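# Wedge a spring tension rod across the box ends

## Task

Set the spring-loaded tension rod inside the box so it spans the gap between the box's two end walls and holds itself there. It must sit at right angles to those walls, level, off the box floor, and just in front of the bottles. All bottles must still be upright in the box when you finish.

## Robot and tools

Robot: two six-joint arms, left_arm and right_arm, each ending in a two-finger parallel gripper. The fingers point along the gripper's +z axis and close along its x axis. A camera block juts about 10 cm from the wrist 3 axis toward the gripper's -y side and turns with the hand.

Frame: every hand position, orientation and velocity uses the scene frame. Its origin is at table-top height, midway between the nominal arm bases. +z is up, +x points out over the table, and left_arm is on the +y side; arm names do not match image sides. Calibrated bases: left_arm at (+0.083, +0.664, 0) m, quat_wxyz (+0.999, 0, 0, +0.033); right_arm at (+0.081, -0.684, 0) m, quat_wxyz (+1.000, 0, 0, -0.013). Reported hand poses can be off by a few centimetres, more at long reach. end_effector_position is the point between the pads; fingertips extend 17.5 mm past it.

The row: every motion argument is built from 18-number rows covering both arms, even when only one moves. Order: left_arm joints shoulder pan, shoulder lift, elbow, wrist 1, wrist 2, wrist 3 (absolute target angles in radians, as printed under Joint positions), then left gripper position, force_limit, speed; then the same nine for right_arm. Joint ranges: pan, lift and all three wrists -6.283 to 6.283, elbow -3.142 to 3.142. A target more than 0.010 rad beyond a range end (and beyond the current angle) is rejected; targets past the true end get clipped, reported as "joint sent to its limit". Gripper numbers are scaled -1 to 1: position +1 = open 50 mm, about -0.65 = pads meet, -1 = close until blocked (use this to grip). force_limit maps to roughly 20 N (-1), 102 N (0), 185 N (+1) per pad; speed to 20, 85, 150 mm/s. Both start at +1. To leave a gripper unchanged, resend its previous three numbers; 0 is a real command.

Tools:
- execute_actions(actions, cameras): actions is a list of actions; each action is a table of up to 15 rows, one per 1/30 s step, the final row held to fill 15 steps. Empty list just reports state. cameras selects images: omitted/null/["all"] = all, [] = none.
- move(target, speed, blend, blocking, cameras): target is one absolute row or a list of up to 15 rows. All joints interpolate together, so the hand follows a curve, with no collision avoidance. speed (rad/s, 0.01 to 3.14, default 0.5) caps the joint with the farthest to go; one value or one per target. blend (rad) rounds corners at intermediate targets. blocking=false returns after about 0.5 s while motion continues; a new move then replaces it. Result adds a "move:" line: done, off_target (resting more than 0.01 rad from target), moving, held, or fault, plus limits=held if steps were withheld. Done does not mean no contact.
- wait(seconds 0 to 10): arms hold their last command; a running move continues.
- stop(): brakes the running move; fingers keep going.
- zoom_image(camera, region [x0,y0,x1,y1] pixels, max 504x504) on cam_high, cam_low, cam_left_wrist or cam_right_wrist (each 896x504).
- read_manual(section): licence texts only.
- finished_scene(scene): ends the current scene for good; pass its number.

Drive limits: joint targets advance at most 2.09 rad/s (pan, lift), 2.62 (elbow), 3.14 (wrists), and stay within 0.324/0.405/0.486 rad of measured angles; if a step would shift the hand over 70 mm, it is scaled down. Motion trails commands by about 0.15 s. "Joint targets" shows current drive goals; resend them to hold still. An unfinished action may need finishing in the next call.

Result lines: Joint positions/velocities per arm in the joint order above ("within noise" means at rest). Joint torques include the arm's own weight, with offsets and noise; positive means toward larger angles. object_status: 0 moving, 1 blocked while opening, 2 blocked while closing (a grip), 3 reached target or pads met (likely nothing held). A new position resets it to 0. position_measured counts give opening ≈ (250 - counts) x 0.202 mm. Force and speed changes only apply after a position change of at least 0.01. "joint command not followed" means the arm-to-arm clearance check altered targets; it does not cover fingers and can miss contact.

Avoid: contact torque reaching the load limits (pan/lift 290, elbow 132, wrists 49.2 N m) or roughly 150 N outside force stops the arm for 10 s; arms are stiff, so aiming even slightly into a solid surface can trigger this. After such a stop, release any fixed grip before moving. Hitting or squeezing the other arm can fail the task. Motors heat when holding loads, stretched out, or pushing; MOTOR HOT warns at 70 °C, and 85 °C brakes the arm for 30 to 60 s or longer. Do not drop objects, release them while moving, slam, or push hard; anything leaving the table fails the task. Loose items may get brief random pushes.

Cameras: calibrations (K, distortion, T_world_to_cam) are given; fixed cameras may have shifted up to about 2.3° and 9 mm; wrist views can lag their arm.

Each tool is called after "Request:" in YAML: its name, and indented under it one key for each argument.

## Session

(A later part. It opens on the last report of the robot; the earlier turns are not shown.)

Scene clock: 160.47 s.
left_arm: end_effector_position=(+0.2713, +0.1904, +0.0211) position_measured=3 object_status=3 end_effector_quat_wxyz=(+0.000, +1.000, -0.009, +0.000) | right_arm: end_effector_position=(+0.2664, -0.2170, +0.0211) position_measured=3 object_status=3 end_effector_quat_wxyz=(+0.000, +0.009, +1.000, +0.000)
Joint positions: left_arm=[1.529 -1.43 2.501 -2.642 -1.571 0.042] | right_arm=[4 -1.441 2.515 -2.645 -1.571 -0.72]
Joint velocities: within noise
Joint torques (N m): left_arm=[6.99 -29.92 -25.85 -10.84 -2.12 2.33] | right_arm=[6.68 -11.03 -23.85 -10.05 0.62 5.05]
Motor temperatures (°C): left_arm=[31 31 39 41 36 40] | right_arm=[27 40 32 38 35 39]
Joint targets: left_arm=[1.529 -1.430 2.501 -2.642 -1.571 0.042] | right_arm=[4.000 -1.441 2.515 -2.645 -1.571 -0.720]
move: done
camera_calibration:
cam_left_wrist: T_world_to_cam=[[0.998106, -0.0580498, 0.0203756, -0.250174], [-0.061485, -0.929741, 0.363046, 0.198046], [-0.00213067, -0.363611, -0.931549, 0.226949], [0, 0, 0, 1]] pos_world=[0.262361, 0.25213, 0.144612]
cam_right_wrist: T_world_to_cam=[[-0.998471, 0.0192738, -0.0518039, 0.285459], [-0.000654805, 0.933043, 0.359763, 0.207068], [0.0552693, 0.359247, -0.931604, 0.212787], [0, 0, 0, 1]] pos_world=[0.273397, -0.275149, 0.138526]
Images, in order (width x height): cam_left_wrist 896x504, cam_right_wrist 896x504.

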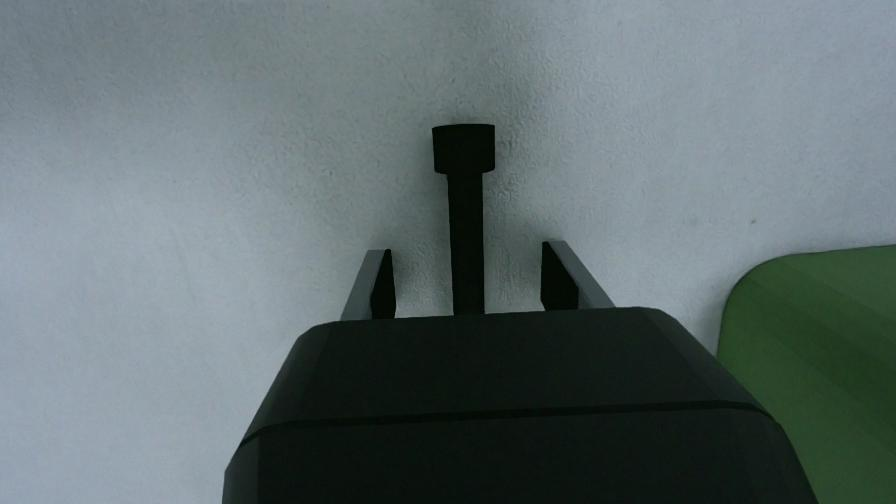

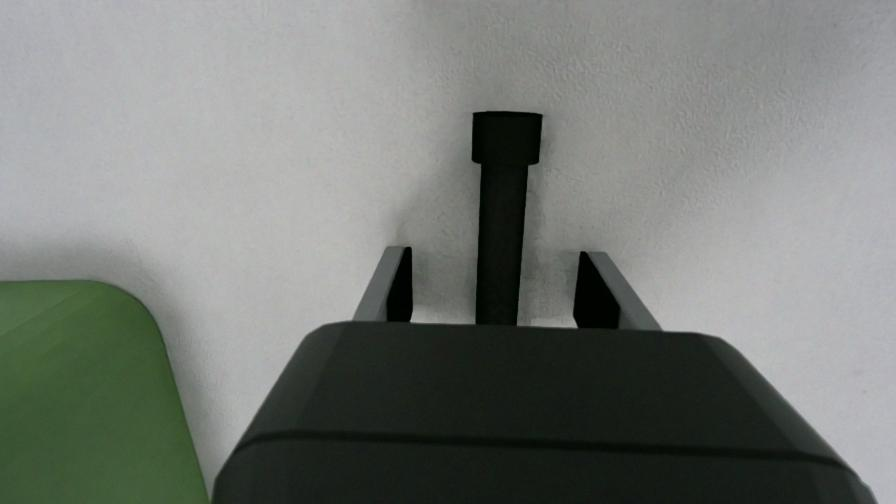

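Request:
move:
  target:
    - [1.52876, -1.43018, 2.50109, -2.64170, -1.5708, 0.04196, 1, 1, 1, 4.00226, -1.44158, 2.51593, -2.64515, -1.5708, -0.71813, 1, 1, 1]
    - [1.52876, -1.43018, 2.50109, -2.64170, -1.5708, 0.04196, -1, 0, -0.7, 4.00226, -1.44158, 2.51593, -2.64515, -1.5708, -0.71813, -1, 0, -0.7]
  speed: 0.1

Request:
zoom_image:
  camera: "cam_left_wrist"
  region: [370, 110, 570, 330]

Request:
zoom_image:
  camera: "cam_right_wrist"
  region: [390, 100, 600, 340]

Scene clock: 169.23 s.
left_arm: end_effector_position=(+0.2713, +0.1904, +0.0210) position_measured=207 object_status=2 end_effector_quat_wxyz=(+0.000, +1.000, -0.009, +0.000) | right_arm: end_effector_position=(+0.2652, -0.2171, +0.0210) position_measured=196 object_status=2 end_effector_quat_wxyz=(+0.000, +0.009, +1.000, +0.000)
Joint positions: left_arm=[1.529 -1.43 2.501 -2.642 -1.571 0.042] | right_arm=[4.002 -1.442 2.516 -2.645 -1.571 -0.718]
Joint velocities: within noise
Joint torques (N m): left_arm=[2.63 -27.36 -35.47 -7.05 -1.27 2.42] | right_arm=[7.93 -34.56 -26.12 -8.85 0.15 4.52]
Motor temperatures (°C): left_arm=[31 31 39 41 36 40] | right_arm=[27 40 32 38 35 39]
Joint targets: left_arm=[1.529 -1.430 2.501 -2.642 -1.571 0.042] | right_arm=[4.002 -1.442 2.516 -2.645 -1.571 -0.718]
move: done
camera_calibration:
cam_left_wrist: T_world_to_cam=[[0.998106, -0.0580521, 0.0203702, -0.250171], [-0.0614854, -0.929774, 0.362959, 0.198103], [-0.00213082, -0.363524, -0.931582, 0.226839], [0, 0, 0, 1]] pos_world=[0.262361, 0.252129, 0.144512]
cam_right_wrist: T_world_to_cam=[[-0.998471, 0.0192738, -0.0518039, 0.284255], [-0.000654805, 0.933043, 0.359763, 0.207104], [0.0552693, 0.359247, -0.931604, 0.21276], [0, 0, 0, 1]] pos_world=[0.272197, -0.275149, 0.138426]

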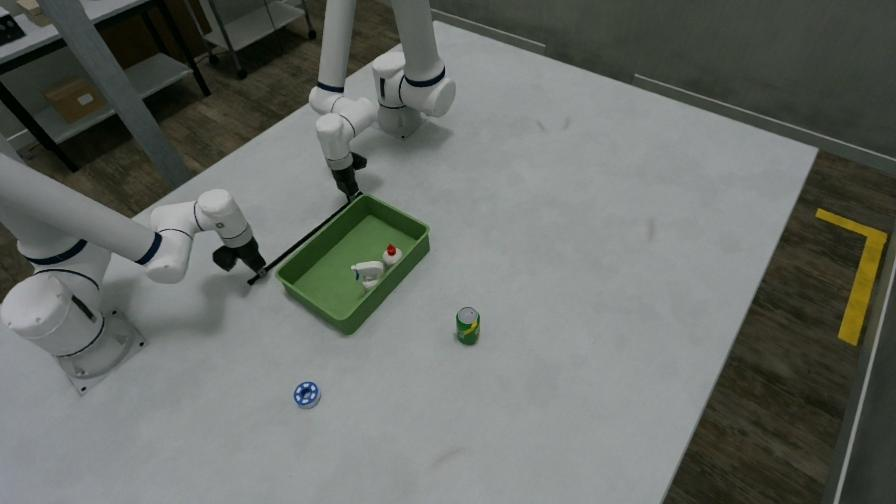

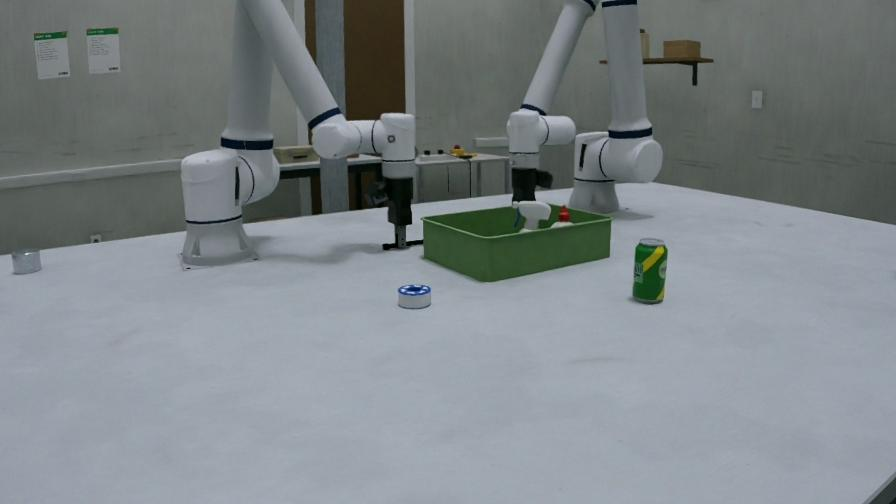

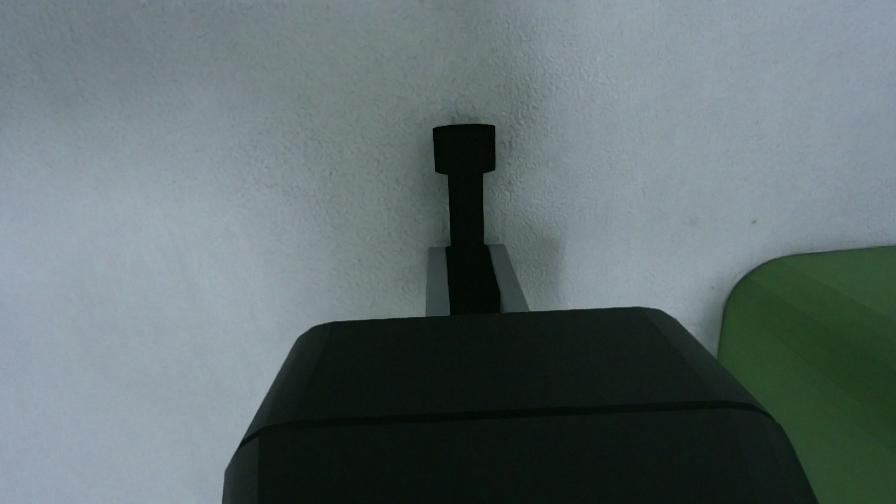

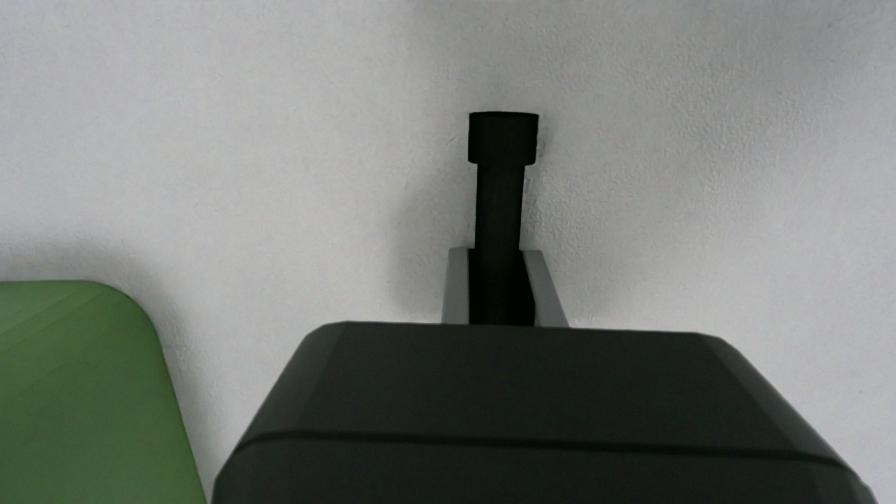

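Scaled by 2.291.

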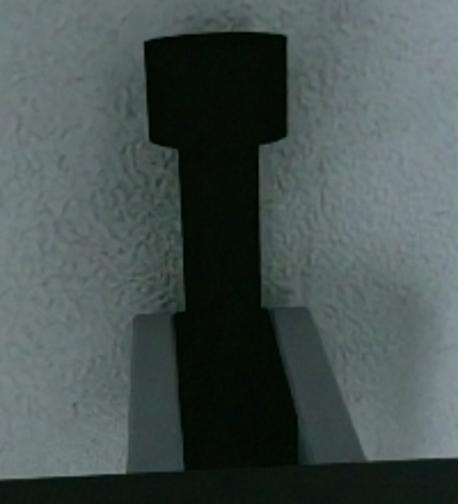

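Scaled by 2.100.

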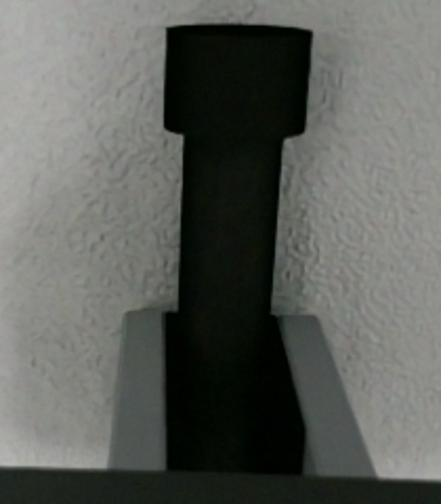

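Request:
zoom_image:
  camera: "cam_low"
  region: [370, 200, 430, 260]

Request:
zoom_image:
  camera: "cam_high"
  region: [230, 240, 290, 300]

Request:
zoom_image:
  camera: "cam_high"
  region: [330, 160, 390, 220]

Scaled by 8.400.

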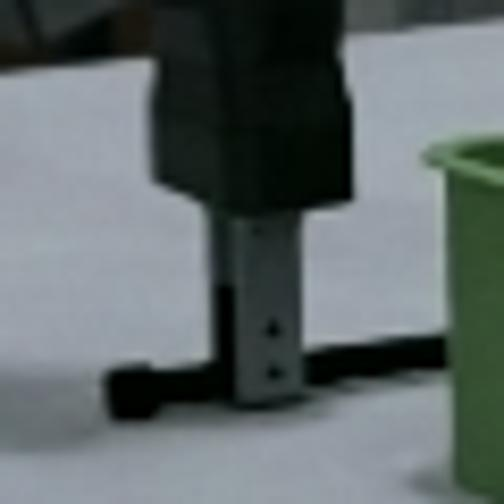

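Scaled by 8.400.

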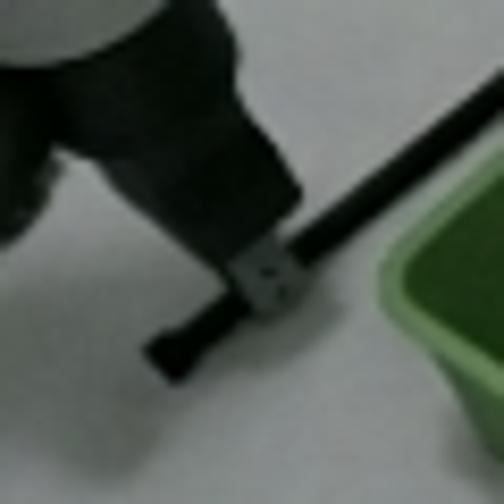

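Scaled by 8.400.

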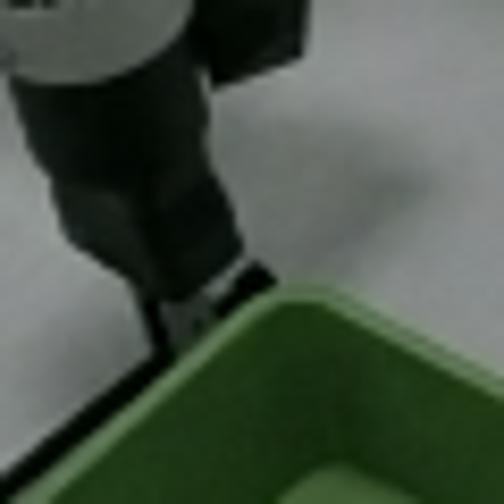

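Request:
move:
  target: [1.52876, -1.51897, 2.47779, -2.52962, -1.5708, 0.04196, -1, 0, -0.7, 4.00226, -1.53223, 2.49218, -2.53075, -1.5708, -0.71813, -1, 0, -0.7]
  speed: 0.15

Request:
zoom_image:
  camera: "cam_low"
  region: [370, 180, 440, 250]

Request:
zoom_image:
  camera: "cam_high"
  region: [230, 160, 390, 300]

Scene clock: 180.17 s.
left_arm: end_effector_position=(+0.2713, +0.1903, +0.0599) position_measured=207 object_status=2 end_effector_quat_wxyz=(+0.000, +1.000, -0.009, +0.000) | right_arm: end_effector_position=(+0.2652, -0.2170, +0.0600) position_measured=196 object_status=2 end_effector_quat_wxyz=(+0.000, +0.009, +1.000, +0.000)
Joint positions: left_arm=[1.529 -1.519 2.478 -2.53 -1.571 0.042] | right_arm=[4.002 -1.532 2.492 -2.531 -1.571 -0.718]
Joint velocities: within noise
Joint torques (N m): left_arm=[1.92 -62.04 -61.31 0.25 -0.98 2.29] | right_arm=[6.57 -33.55 -51.2 -1.34 0.73 -0.62]
Motor temperatures (°C): left_arm=[31 31 39 41 36 40] | right_arm=[27 40 32 38 35 39]
Joint targets: left_arm=[1.529 -1.519 2.478 -2.530 -1.571 0.042] | right_arm=[4.002 -1.532 2.492 -2.531 -1.571 -0.718]
move: done
camera_calibration:
cam_left_wrist: T_world_to_cam=[[0.998106, -0.0580491, 0.0203774, -0.250966], [-0.0614849, -0.929727, 0.36308, 0.18395], [-0.00213106, -0.363645, -0.931535, 0.2631], [0, 0, 0, 1]] pos_world=[0.262361, 0.25213, 0.183412]
cam_right_wrist: T_world_to_cam=[[-0.998471, 0.0192738, -0.0518039, 0.286276], [-0.000654805, 0.933043, 0.359763, 0.193073], [0.0552693, 0.359247, -0.931604, 0.249093], [0, 0, 0, 1]] pos_world=[0.272197, -0.275149, 0.177426]

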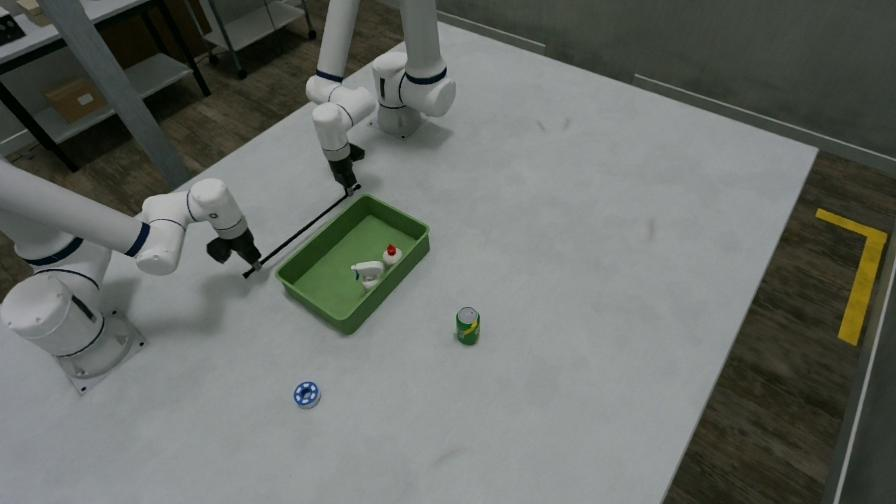

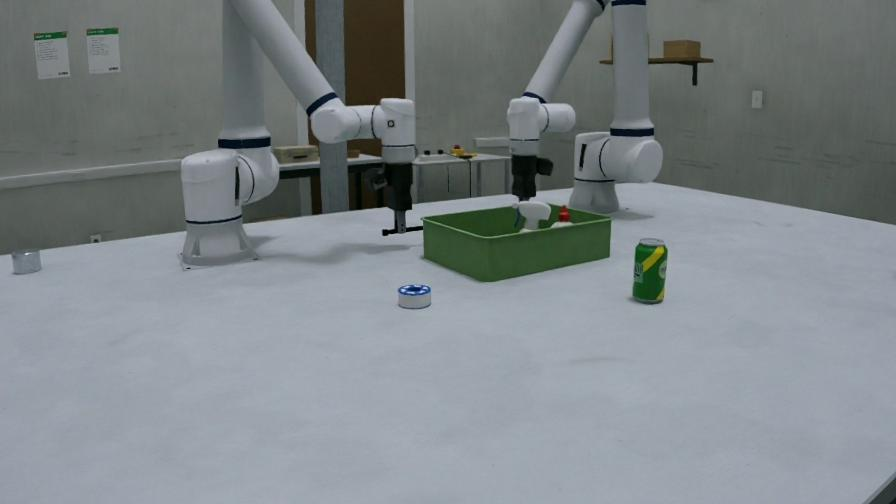

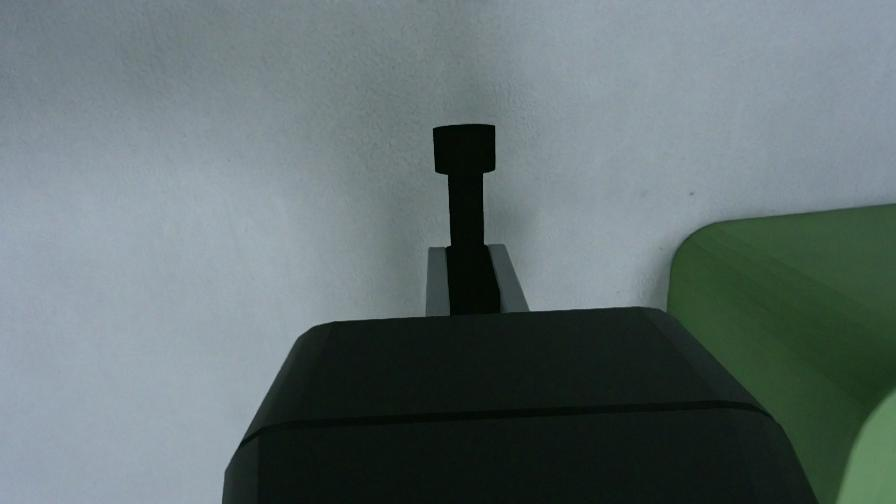

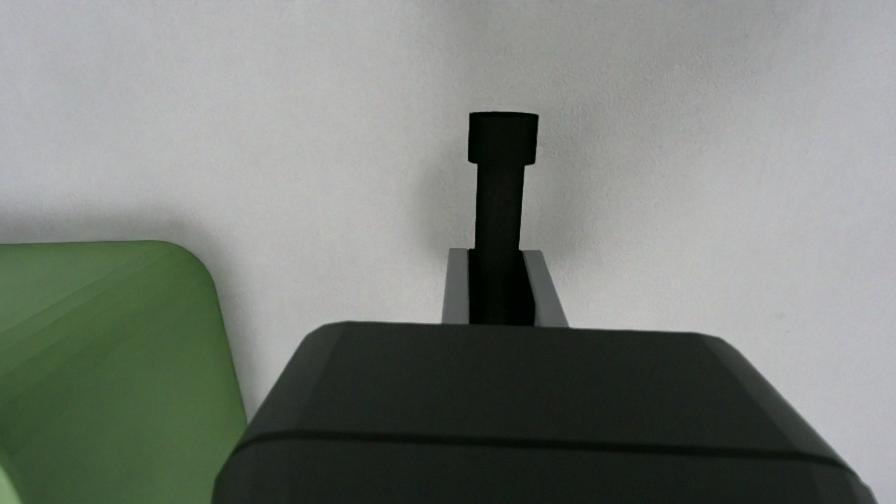

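Scaled by 7.200.

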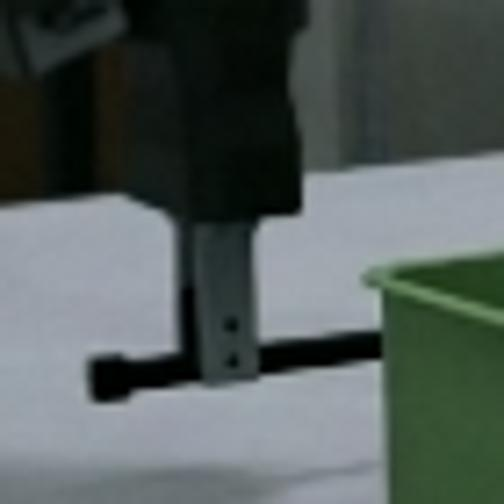

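Scaled by 3.150.

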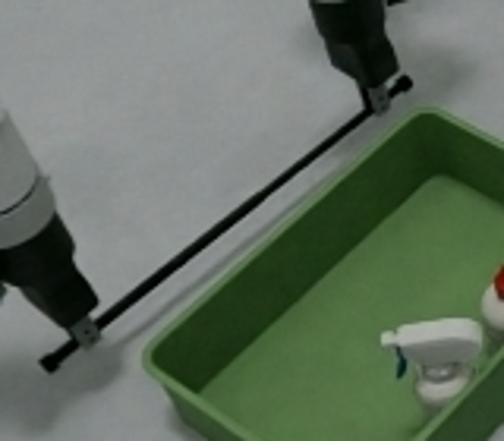

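Request:
move:
  target: [1.527959, -1.504160, 2.461351, -2.527987, -1.5708, 0.041159, -1, 0, -0.7, 4.016077, -1.516950, 2.475571, -2.529417, -1.5708, -0.704309, -1, 0, -0.7]
  speed: 0.03
  cameras: ["cam_left_wrist", "cam_right_wrist", "cam_high"]

Scene clock: 204.33 s.
left_arm: end_effector_position=(+0.2711, +0.1805, +0.0600) position_measured=207 object_status=2 end_effector_quat_wxyz=(+0.000, +1.000, -0.009, +0.000) | right_arm: end_effector_position=(+0.2653, -0.2072, +0.0600) position_measured=196 object_status=2 end_effector_quat_wxyz=(+0.000, +0.009, +1.000, +0.000)
Joint positions: left_arm=[1.528 -1.504 2.462 -2.528 -1.571 0.041] | right_arm=[4.016 -1.517 2.476 -2.529 -1.571 -0.704]
Joint velocities: within noise
Joint torques (N m): left_arm=[-7.75 -25.05 -72.99 -4.1 -0.25 -3.53] | right_arm=[10.27 -9.02 -57.65 -3.67 -0.42 4.79]
Motor temperatures (°C): left_arm=[31 31 39 41 36 40] | right_arm=[27 40 32 37 35 39]
Joint targets: left_arm=[1.528 -1.504 2.461 -2.528 -1.571 0.041] | right_arm=[4.016 -1.517 2.476 -2.529 -1.571 -0.704]
move: done
camera_calibration:
cam_left_wrist: T_world_to_cam=[[0.998106, -0.0580521, 0.0203702, -0.25144], [-0.0614854, -0.929774, 0.362959, 0.174736], [-0.00213082, -0.363524, -0.931582, 0.259572], [0, 0, 0, 1]] pos_world=[0.262261, 0.242229, 0.183512]
cam_right_wrist: T_world_to_cam=[[-0.998471, 0.0192738, -0.0518039, 0.286285], [-0.000654805, 0.933043, 0.359763, 0.183836], [0.0552693, 0.359247, -0.931604, 0.245525], [0, 0, 0, 1]] pos_world=[0.272397, -0.265249, 0.177426]
Images, in order (width x height): cam_high 896x504, cam_left_wrist 896x504, cam_right_wrist 896x504.

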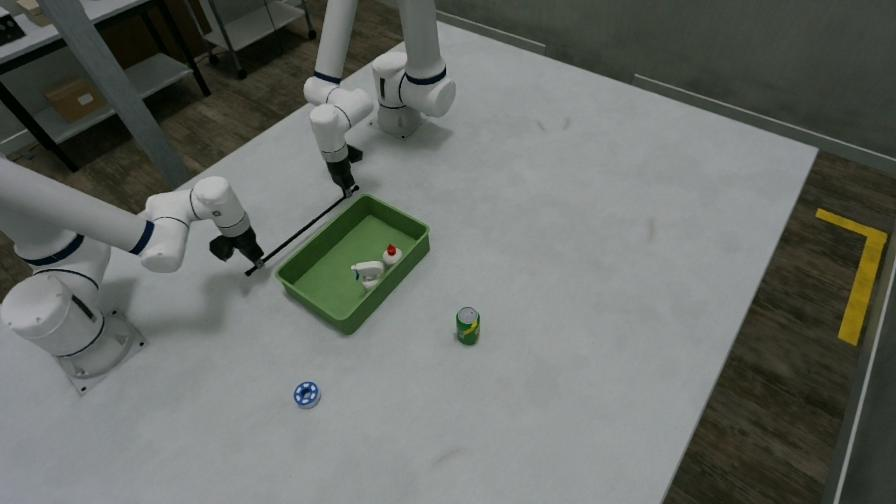

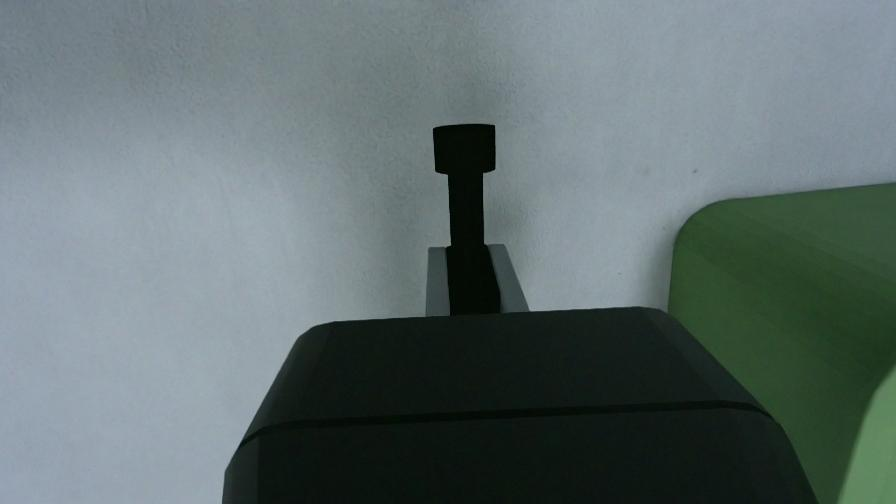

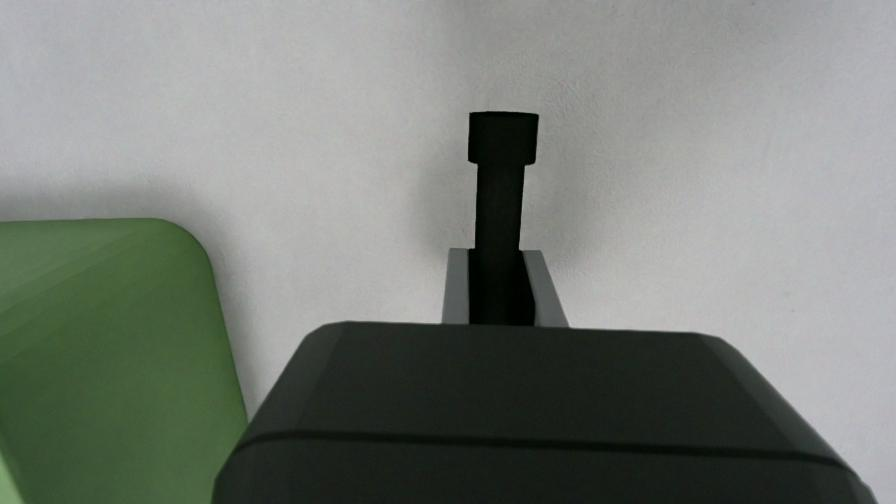

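Request:
move:
  target:
    - [1.526818, -1.482427, 2.436478, -2.524847, -1.5708, 0.040018, -1, 0, -0.7, 4.035868, -1.494550, 2.450460, -2.526706, -1.5708, -0.684518, -1, 0, -0.7]
    - [1.525749, -1.461204, 2.411361, -2.520953, -1.5708, 0.038949, -1, 0, -0.7, 4.054630, -1.472736, 2.425104, -2.523164, -1.5708, -0.665756, -1, 0, -0.7]
  speed: 0.05
  cameras: ["cam_left_wrist", "cam_right_wrist", "cam_high"]

Scene clock: 207.60 s.
left_arm: end_effector_position=(+0.2706, +0.1505, +0.0600) position_measured=207 object_status=2 end_effector_quat_wxyz=(+0.000, +1.000, -0.009, +0.000) | right_arm: end_effector_position=(+0.2658, -0.1772, +0.0600) position_measured=196 object_status=2 end_effector_quat_wxyz=(+0.000, +0.009, +1.000, +0.000)
Joint positions: left_arm=[1.526 -1.461 2.412 -2.521 -1.571 0.039] | right_arm=[4.054 -1.473 2.425 -2.523 -1.571 -0.666]
Joint velocities: within noise
Joint torques (N m): left_arm=[-6.31 -33.53 -75.36 -5.41 0.31 -3.66] | right_arm=[13.65 -12.03 -60.4 -4.64 0.67 4.74]
Motor temperatures (°C): left_arm=[31 31 39 41 36 40] | right_arm=[27 40 32 37 35 39]
Joint targets: left_arm=[1.526 -1.461 2.411 -2.521 -1.571 0.039] | right_arm=[4.055 -1.473 2.425 -2.523 -1.571 -0.666]
move: done
camera_calibration:
cam_left_wrist: T_world_to_cam=[[0.998106, -0.0580521, 0.0203702, -0.252683], [-0.0614854, -0.929774, 0.362959, 0.146812], [-0.00213082, -0.363524, -0.931582, 0.248665], [0, 0, 0, 1]] pos_world=[0.261761, 0.212229, 0.183512]
cam_right_wrist: T_world_to_cam=[[-0.998471, 0.0192738, -0.0518039, 0.286106], [-0.000654805, 0.933043, 0.359763, 0.155845], [0.0552693, 0.359247, -0.931604, 0.234726], [0, 0, 0, 1]] pos_world=[0.272797, -0.235249, 0.177426]
Images, in order (width x height): cam_high 896x504, cam_left_wrist 896x504, cam_right_wrist 896x504.

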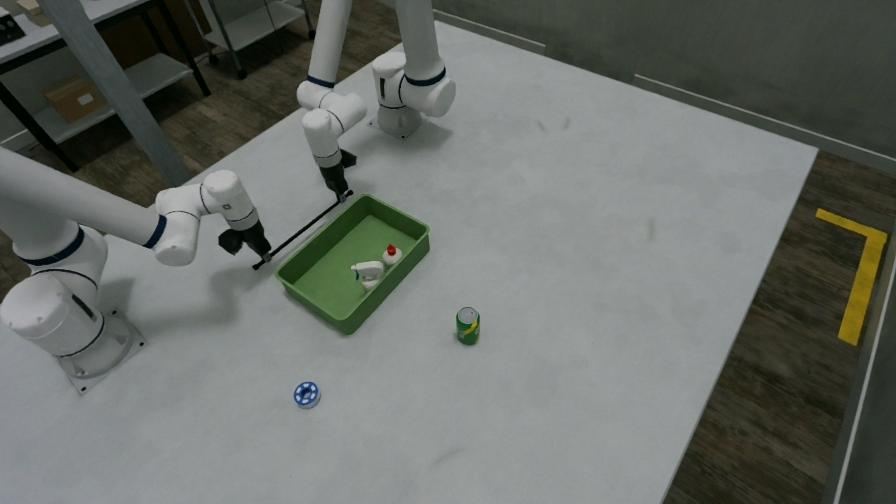

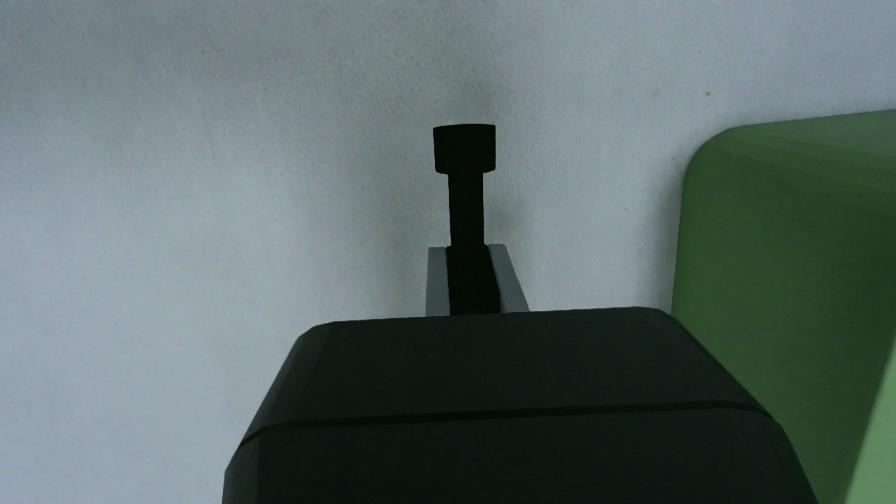

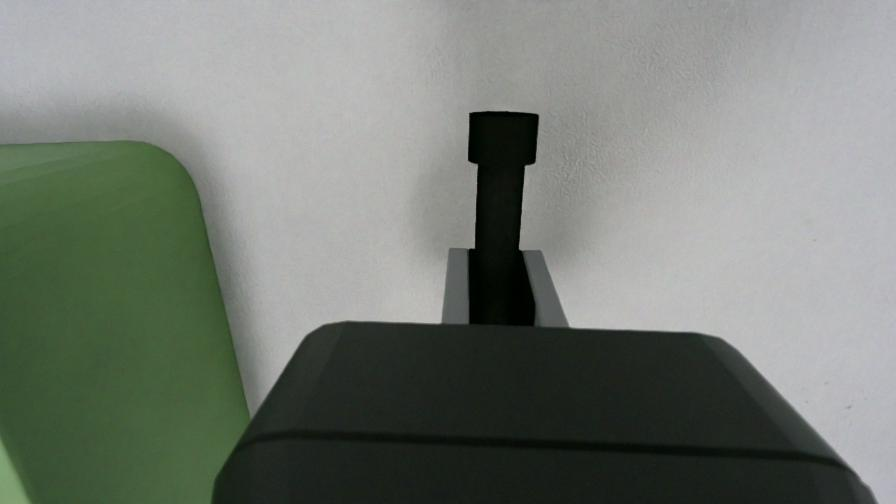

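Request:
move:
  target: [1.524047, -1.433973, 2.377950, -2.514773, -1.5708, 0.037250, -1, 0, -0.7, 4.078038, -1.444581, 2.391118, -2.517333, -1.5708, -0.642351, -1, 0, -0.7]
  speed: 0.05
  cameras: ["cam_left_wrist", "cam_right_wrist"]

Scene clock: 241.80 s.
left_arm: end_effector_position=(+0.2701, +0.1307, +0.0600) position_measured=207 object_status=2 end_effector_quat_wxyz=(+0.000, +1.000, -0.009, +0.000) | right_arm: end_effector_position=(+0.2661, -0.1573, +0.0600) position_measured=196 object_status=2 end_effector_quat_wxyz=(+0.000, +0.009, +1.000, +0.000)
Joint positions: left_arm=[1.524 -1.434 2.378 -2.515 -1.571 0.037] | right_arm=[4.078 -1.445 2.391 -2.517 -1.571 -0.642]
Joint velocities: within noise
Joint torques (N m): left_arm=[-7.13 -34.32 -78.86 -5.41 0.8 -3.51] | right_arm=[12.77 -14.27 -60.88 -4.97 4.06 4.69]
Motor temperatures (°C): left_arm=[31 31 39 41 36 40] | right_arm=[27 40 32 37 35 38]
Joint targets: left_arm=[1.524 -1.434 2.378 -2.515 -1.571 0.037] | right_arm=[4.078 -1.445 2.391 -2.517 -1.571 -0.642]
move: done
camera_calibration:
cam_left_wrist: T_world_to_cam=[[0.998106, -0.0580521, 0.0203702, -0.253333], [-0.0614854, -0.929774, 0.362959, 0.128372], [-0.00213082, -0.363524, -0.931582, 0.241466], [0, 0, 0, 1]] pos_world=[0.261261, 0.192429, 0.183512]
cam_right_wrist: T_world_to_cam=[[-0.998471, 0.0192738, -0.0518039, 0.286022], [-0.000654805, 0.933043, 0.359763, 0.137277], [0.0552693, 0.359247, -0.931604, 0.22756], [0, 0, 0, 1]] pos_world=[0.273097, -0.215349, 0.177426]
Images, in order (width x height): cam_left_wrist 896x504, cam_right_wrist 896x504.

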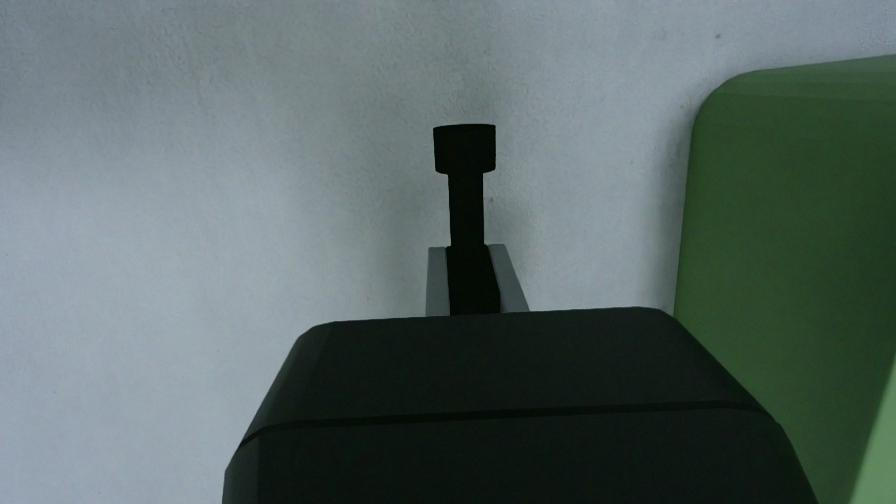

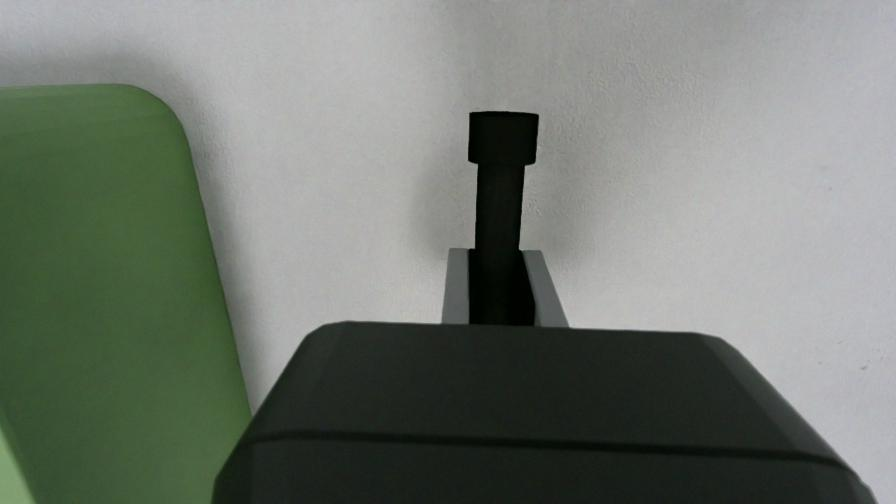

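Request:
move:
  target:
    - [1.581959, -1.522308, 2.316963, -2.365451, -1.5708, 0.089162, -1, 0, -0.7, 4.030788, -1.530449, 2.325659, -2.366006, -1.5708, -0.695601, -1, 0, -0.7]
    - [1.685445, -1.554664, 2.232591, -2.248723, -1.5708, 0.180648, -1, 0, -0.7, 3.950671, -1.557269, 2.235251, -2.248778, -1.5708, -0.787718, -1, 0, -0.7]
    - [1.798108, -1.499503, 2.174104, -2.245397, -1.5708, 0.280311, -1, 0, -0.7, 3.869638, -1.495515, 2.169713, -2.244994, -1.5708, -0.881751, -1, 0, -0.7]
    - [1.900968, -1.438792, 2.104925, -2.236929, -1.5708, 0.370171, -1, 0, -0.7, 3.800972, -1.427609, 2.091644, -2.234831, -1.5708, -0.963417, -1, 0, -0.7]
    - [1.991607, -1.375264, 2.027289, -2.222821, -1.5708, 0.448810, -1, 0, -0.7, 3.743794, -1.357667, 2.004862, -2.217991, -1.5708, -1.032595, -1, 0, -0.7]
  speed: 0.25
  blend: [0.03, 0.03, 0.03, 0.03, 0]

Scene clock: 246.67 s.
left_arm: end_effector_position=(+0.5625, +0.1356, +0.1700) position_measured=207 object_status=2 end_effector_quat_wxyz=(+0.000, +1.000, +0.019, +0.000) | right_arm: end_effector_position=(+0.5748, -0.1519, +0.1700) position_measured=196 object_status=2 end_effector_quat_wxyz=(+0.000, -0.019, +1.000, +0.000)
Joint positions: left_arm=[1.991 -1.375 2.027 -2.223 -1.571 0.449] | right_arm=[3.744 -1.358 2.005 -2.218 -1.571 -1.032]
Joint velocities: within noise
Joint torques (N m): left_arm=[8.13 -56.16 -90.05 -5.39 1.89 1.92] | right_arm=[-12.34 -30.05 -70.69 -3.71 4.37 -4.54]
Motor temperatures (°C): left_arm=[31 31 39 41 36 40] | right_arm=[27 40 32 37 35 38]
Joint targets: left_arm=[1.992 -1.375 2.027 -2.223 -1.571 0.449] | right_arm=[3.744 -1.358 2.005 -2.218 -1.571 -1.033]
move: done
camera_calibration:
cam_left_wrist: T_world_to_cam=[[0.999791, -0.00208276, 0.020342, -0.5556], [-0.00932666, -0.931743, 0.362999, 0.0819902], [0.0181974, -0.363113, -0.931568, 0.33489], [0, 0, 0, 1]] pos_world=[0.550154, 0.196839, 0.293512]
cam_right_wrist: T_world_to_cam=[[-0.997986, -0.0366337, -0.0517961, 0.591162], [-0.0528654, 0.931559, 0.359726, 0.122683], [0.035073, 0.361739, -0.931619, 0.323027], [0, 0, 0, 1]] pos_world=[0.585127, -0.209482, 0.287425]

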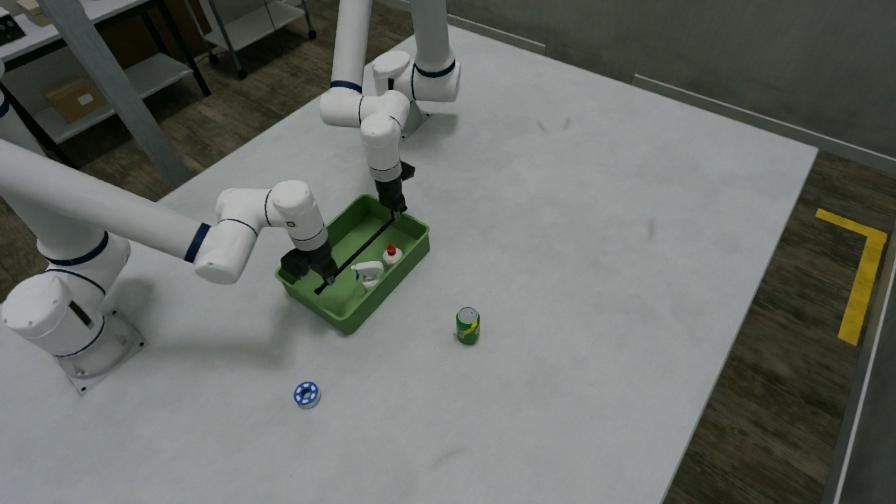

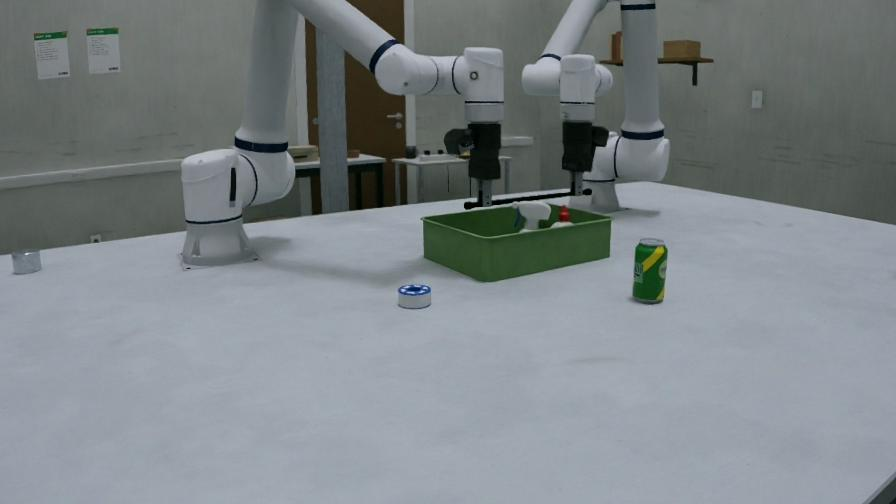

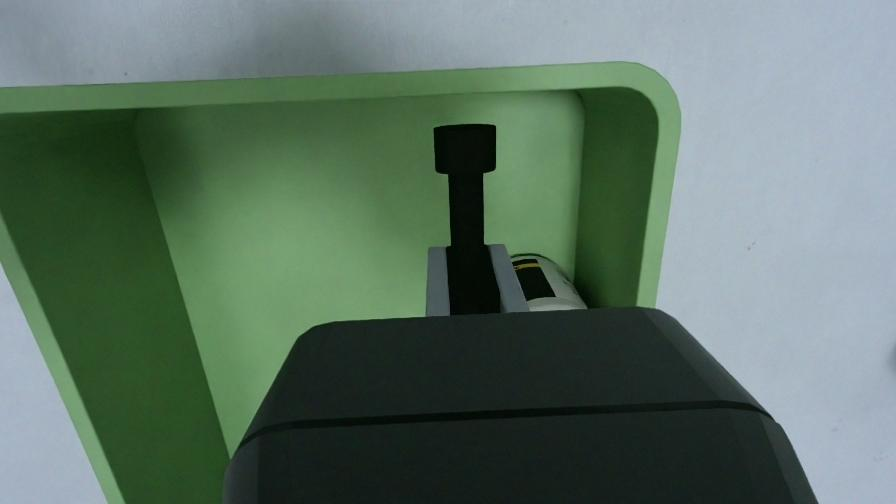

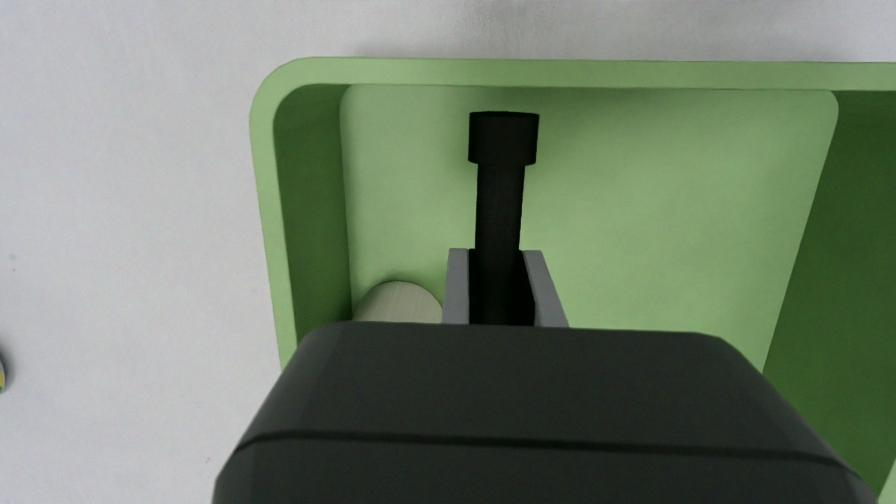

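Request:
zoom_image:
  camera: "cam_left_wrist"
  region: [120, 50, 400, 180]

Request:
zoom_image:
  camera: "cam_left_wrist"
  region: [400, 50, 680, 180]

Request:
zoom_image:
  camera: "cam_right_wrist"
  region: [240, 50, 540, 180]

Request:
zoom_image:
  camera: "cam_right_wrist"
  region: [540, 50, 840, 180]

Request:
zoom_image:
  camera: "cam_low"
  region: [410, 140, 630, 290]

Request:
zoom_image:
  camera: "cam_high"
  region: [260, 160, 450, 350]

Scaled by 1.800.

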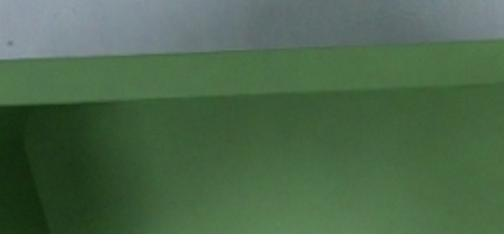

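Scaled by 1.800.

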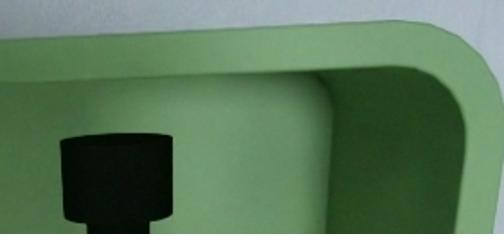

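Scaled by 1.680.

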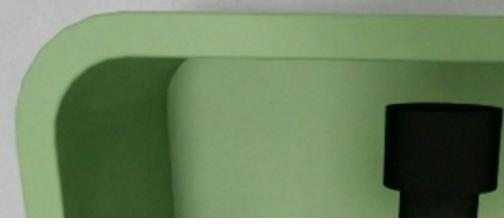

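Scaled by 1.680.

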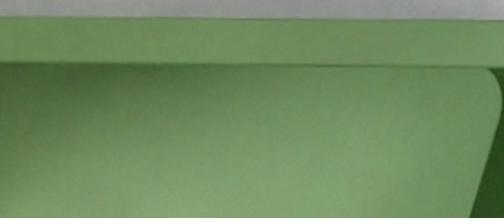

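Scaled by 2.291.

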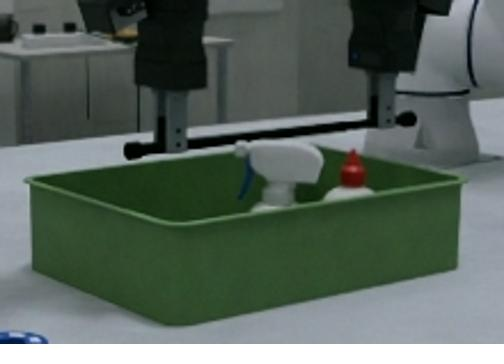

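Scaled by 2.653.

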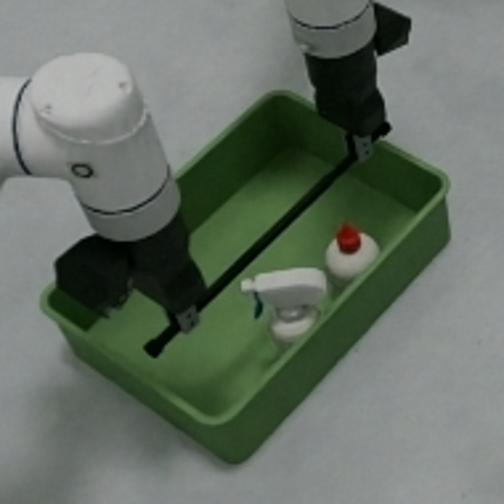

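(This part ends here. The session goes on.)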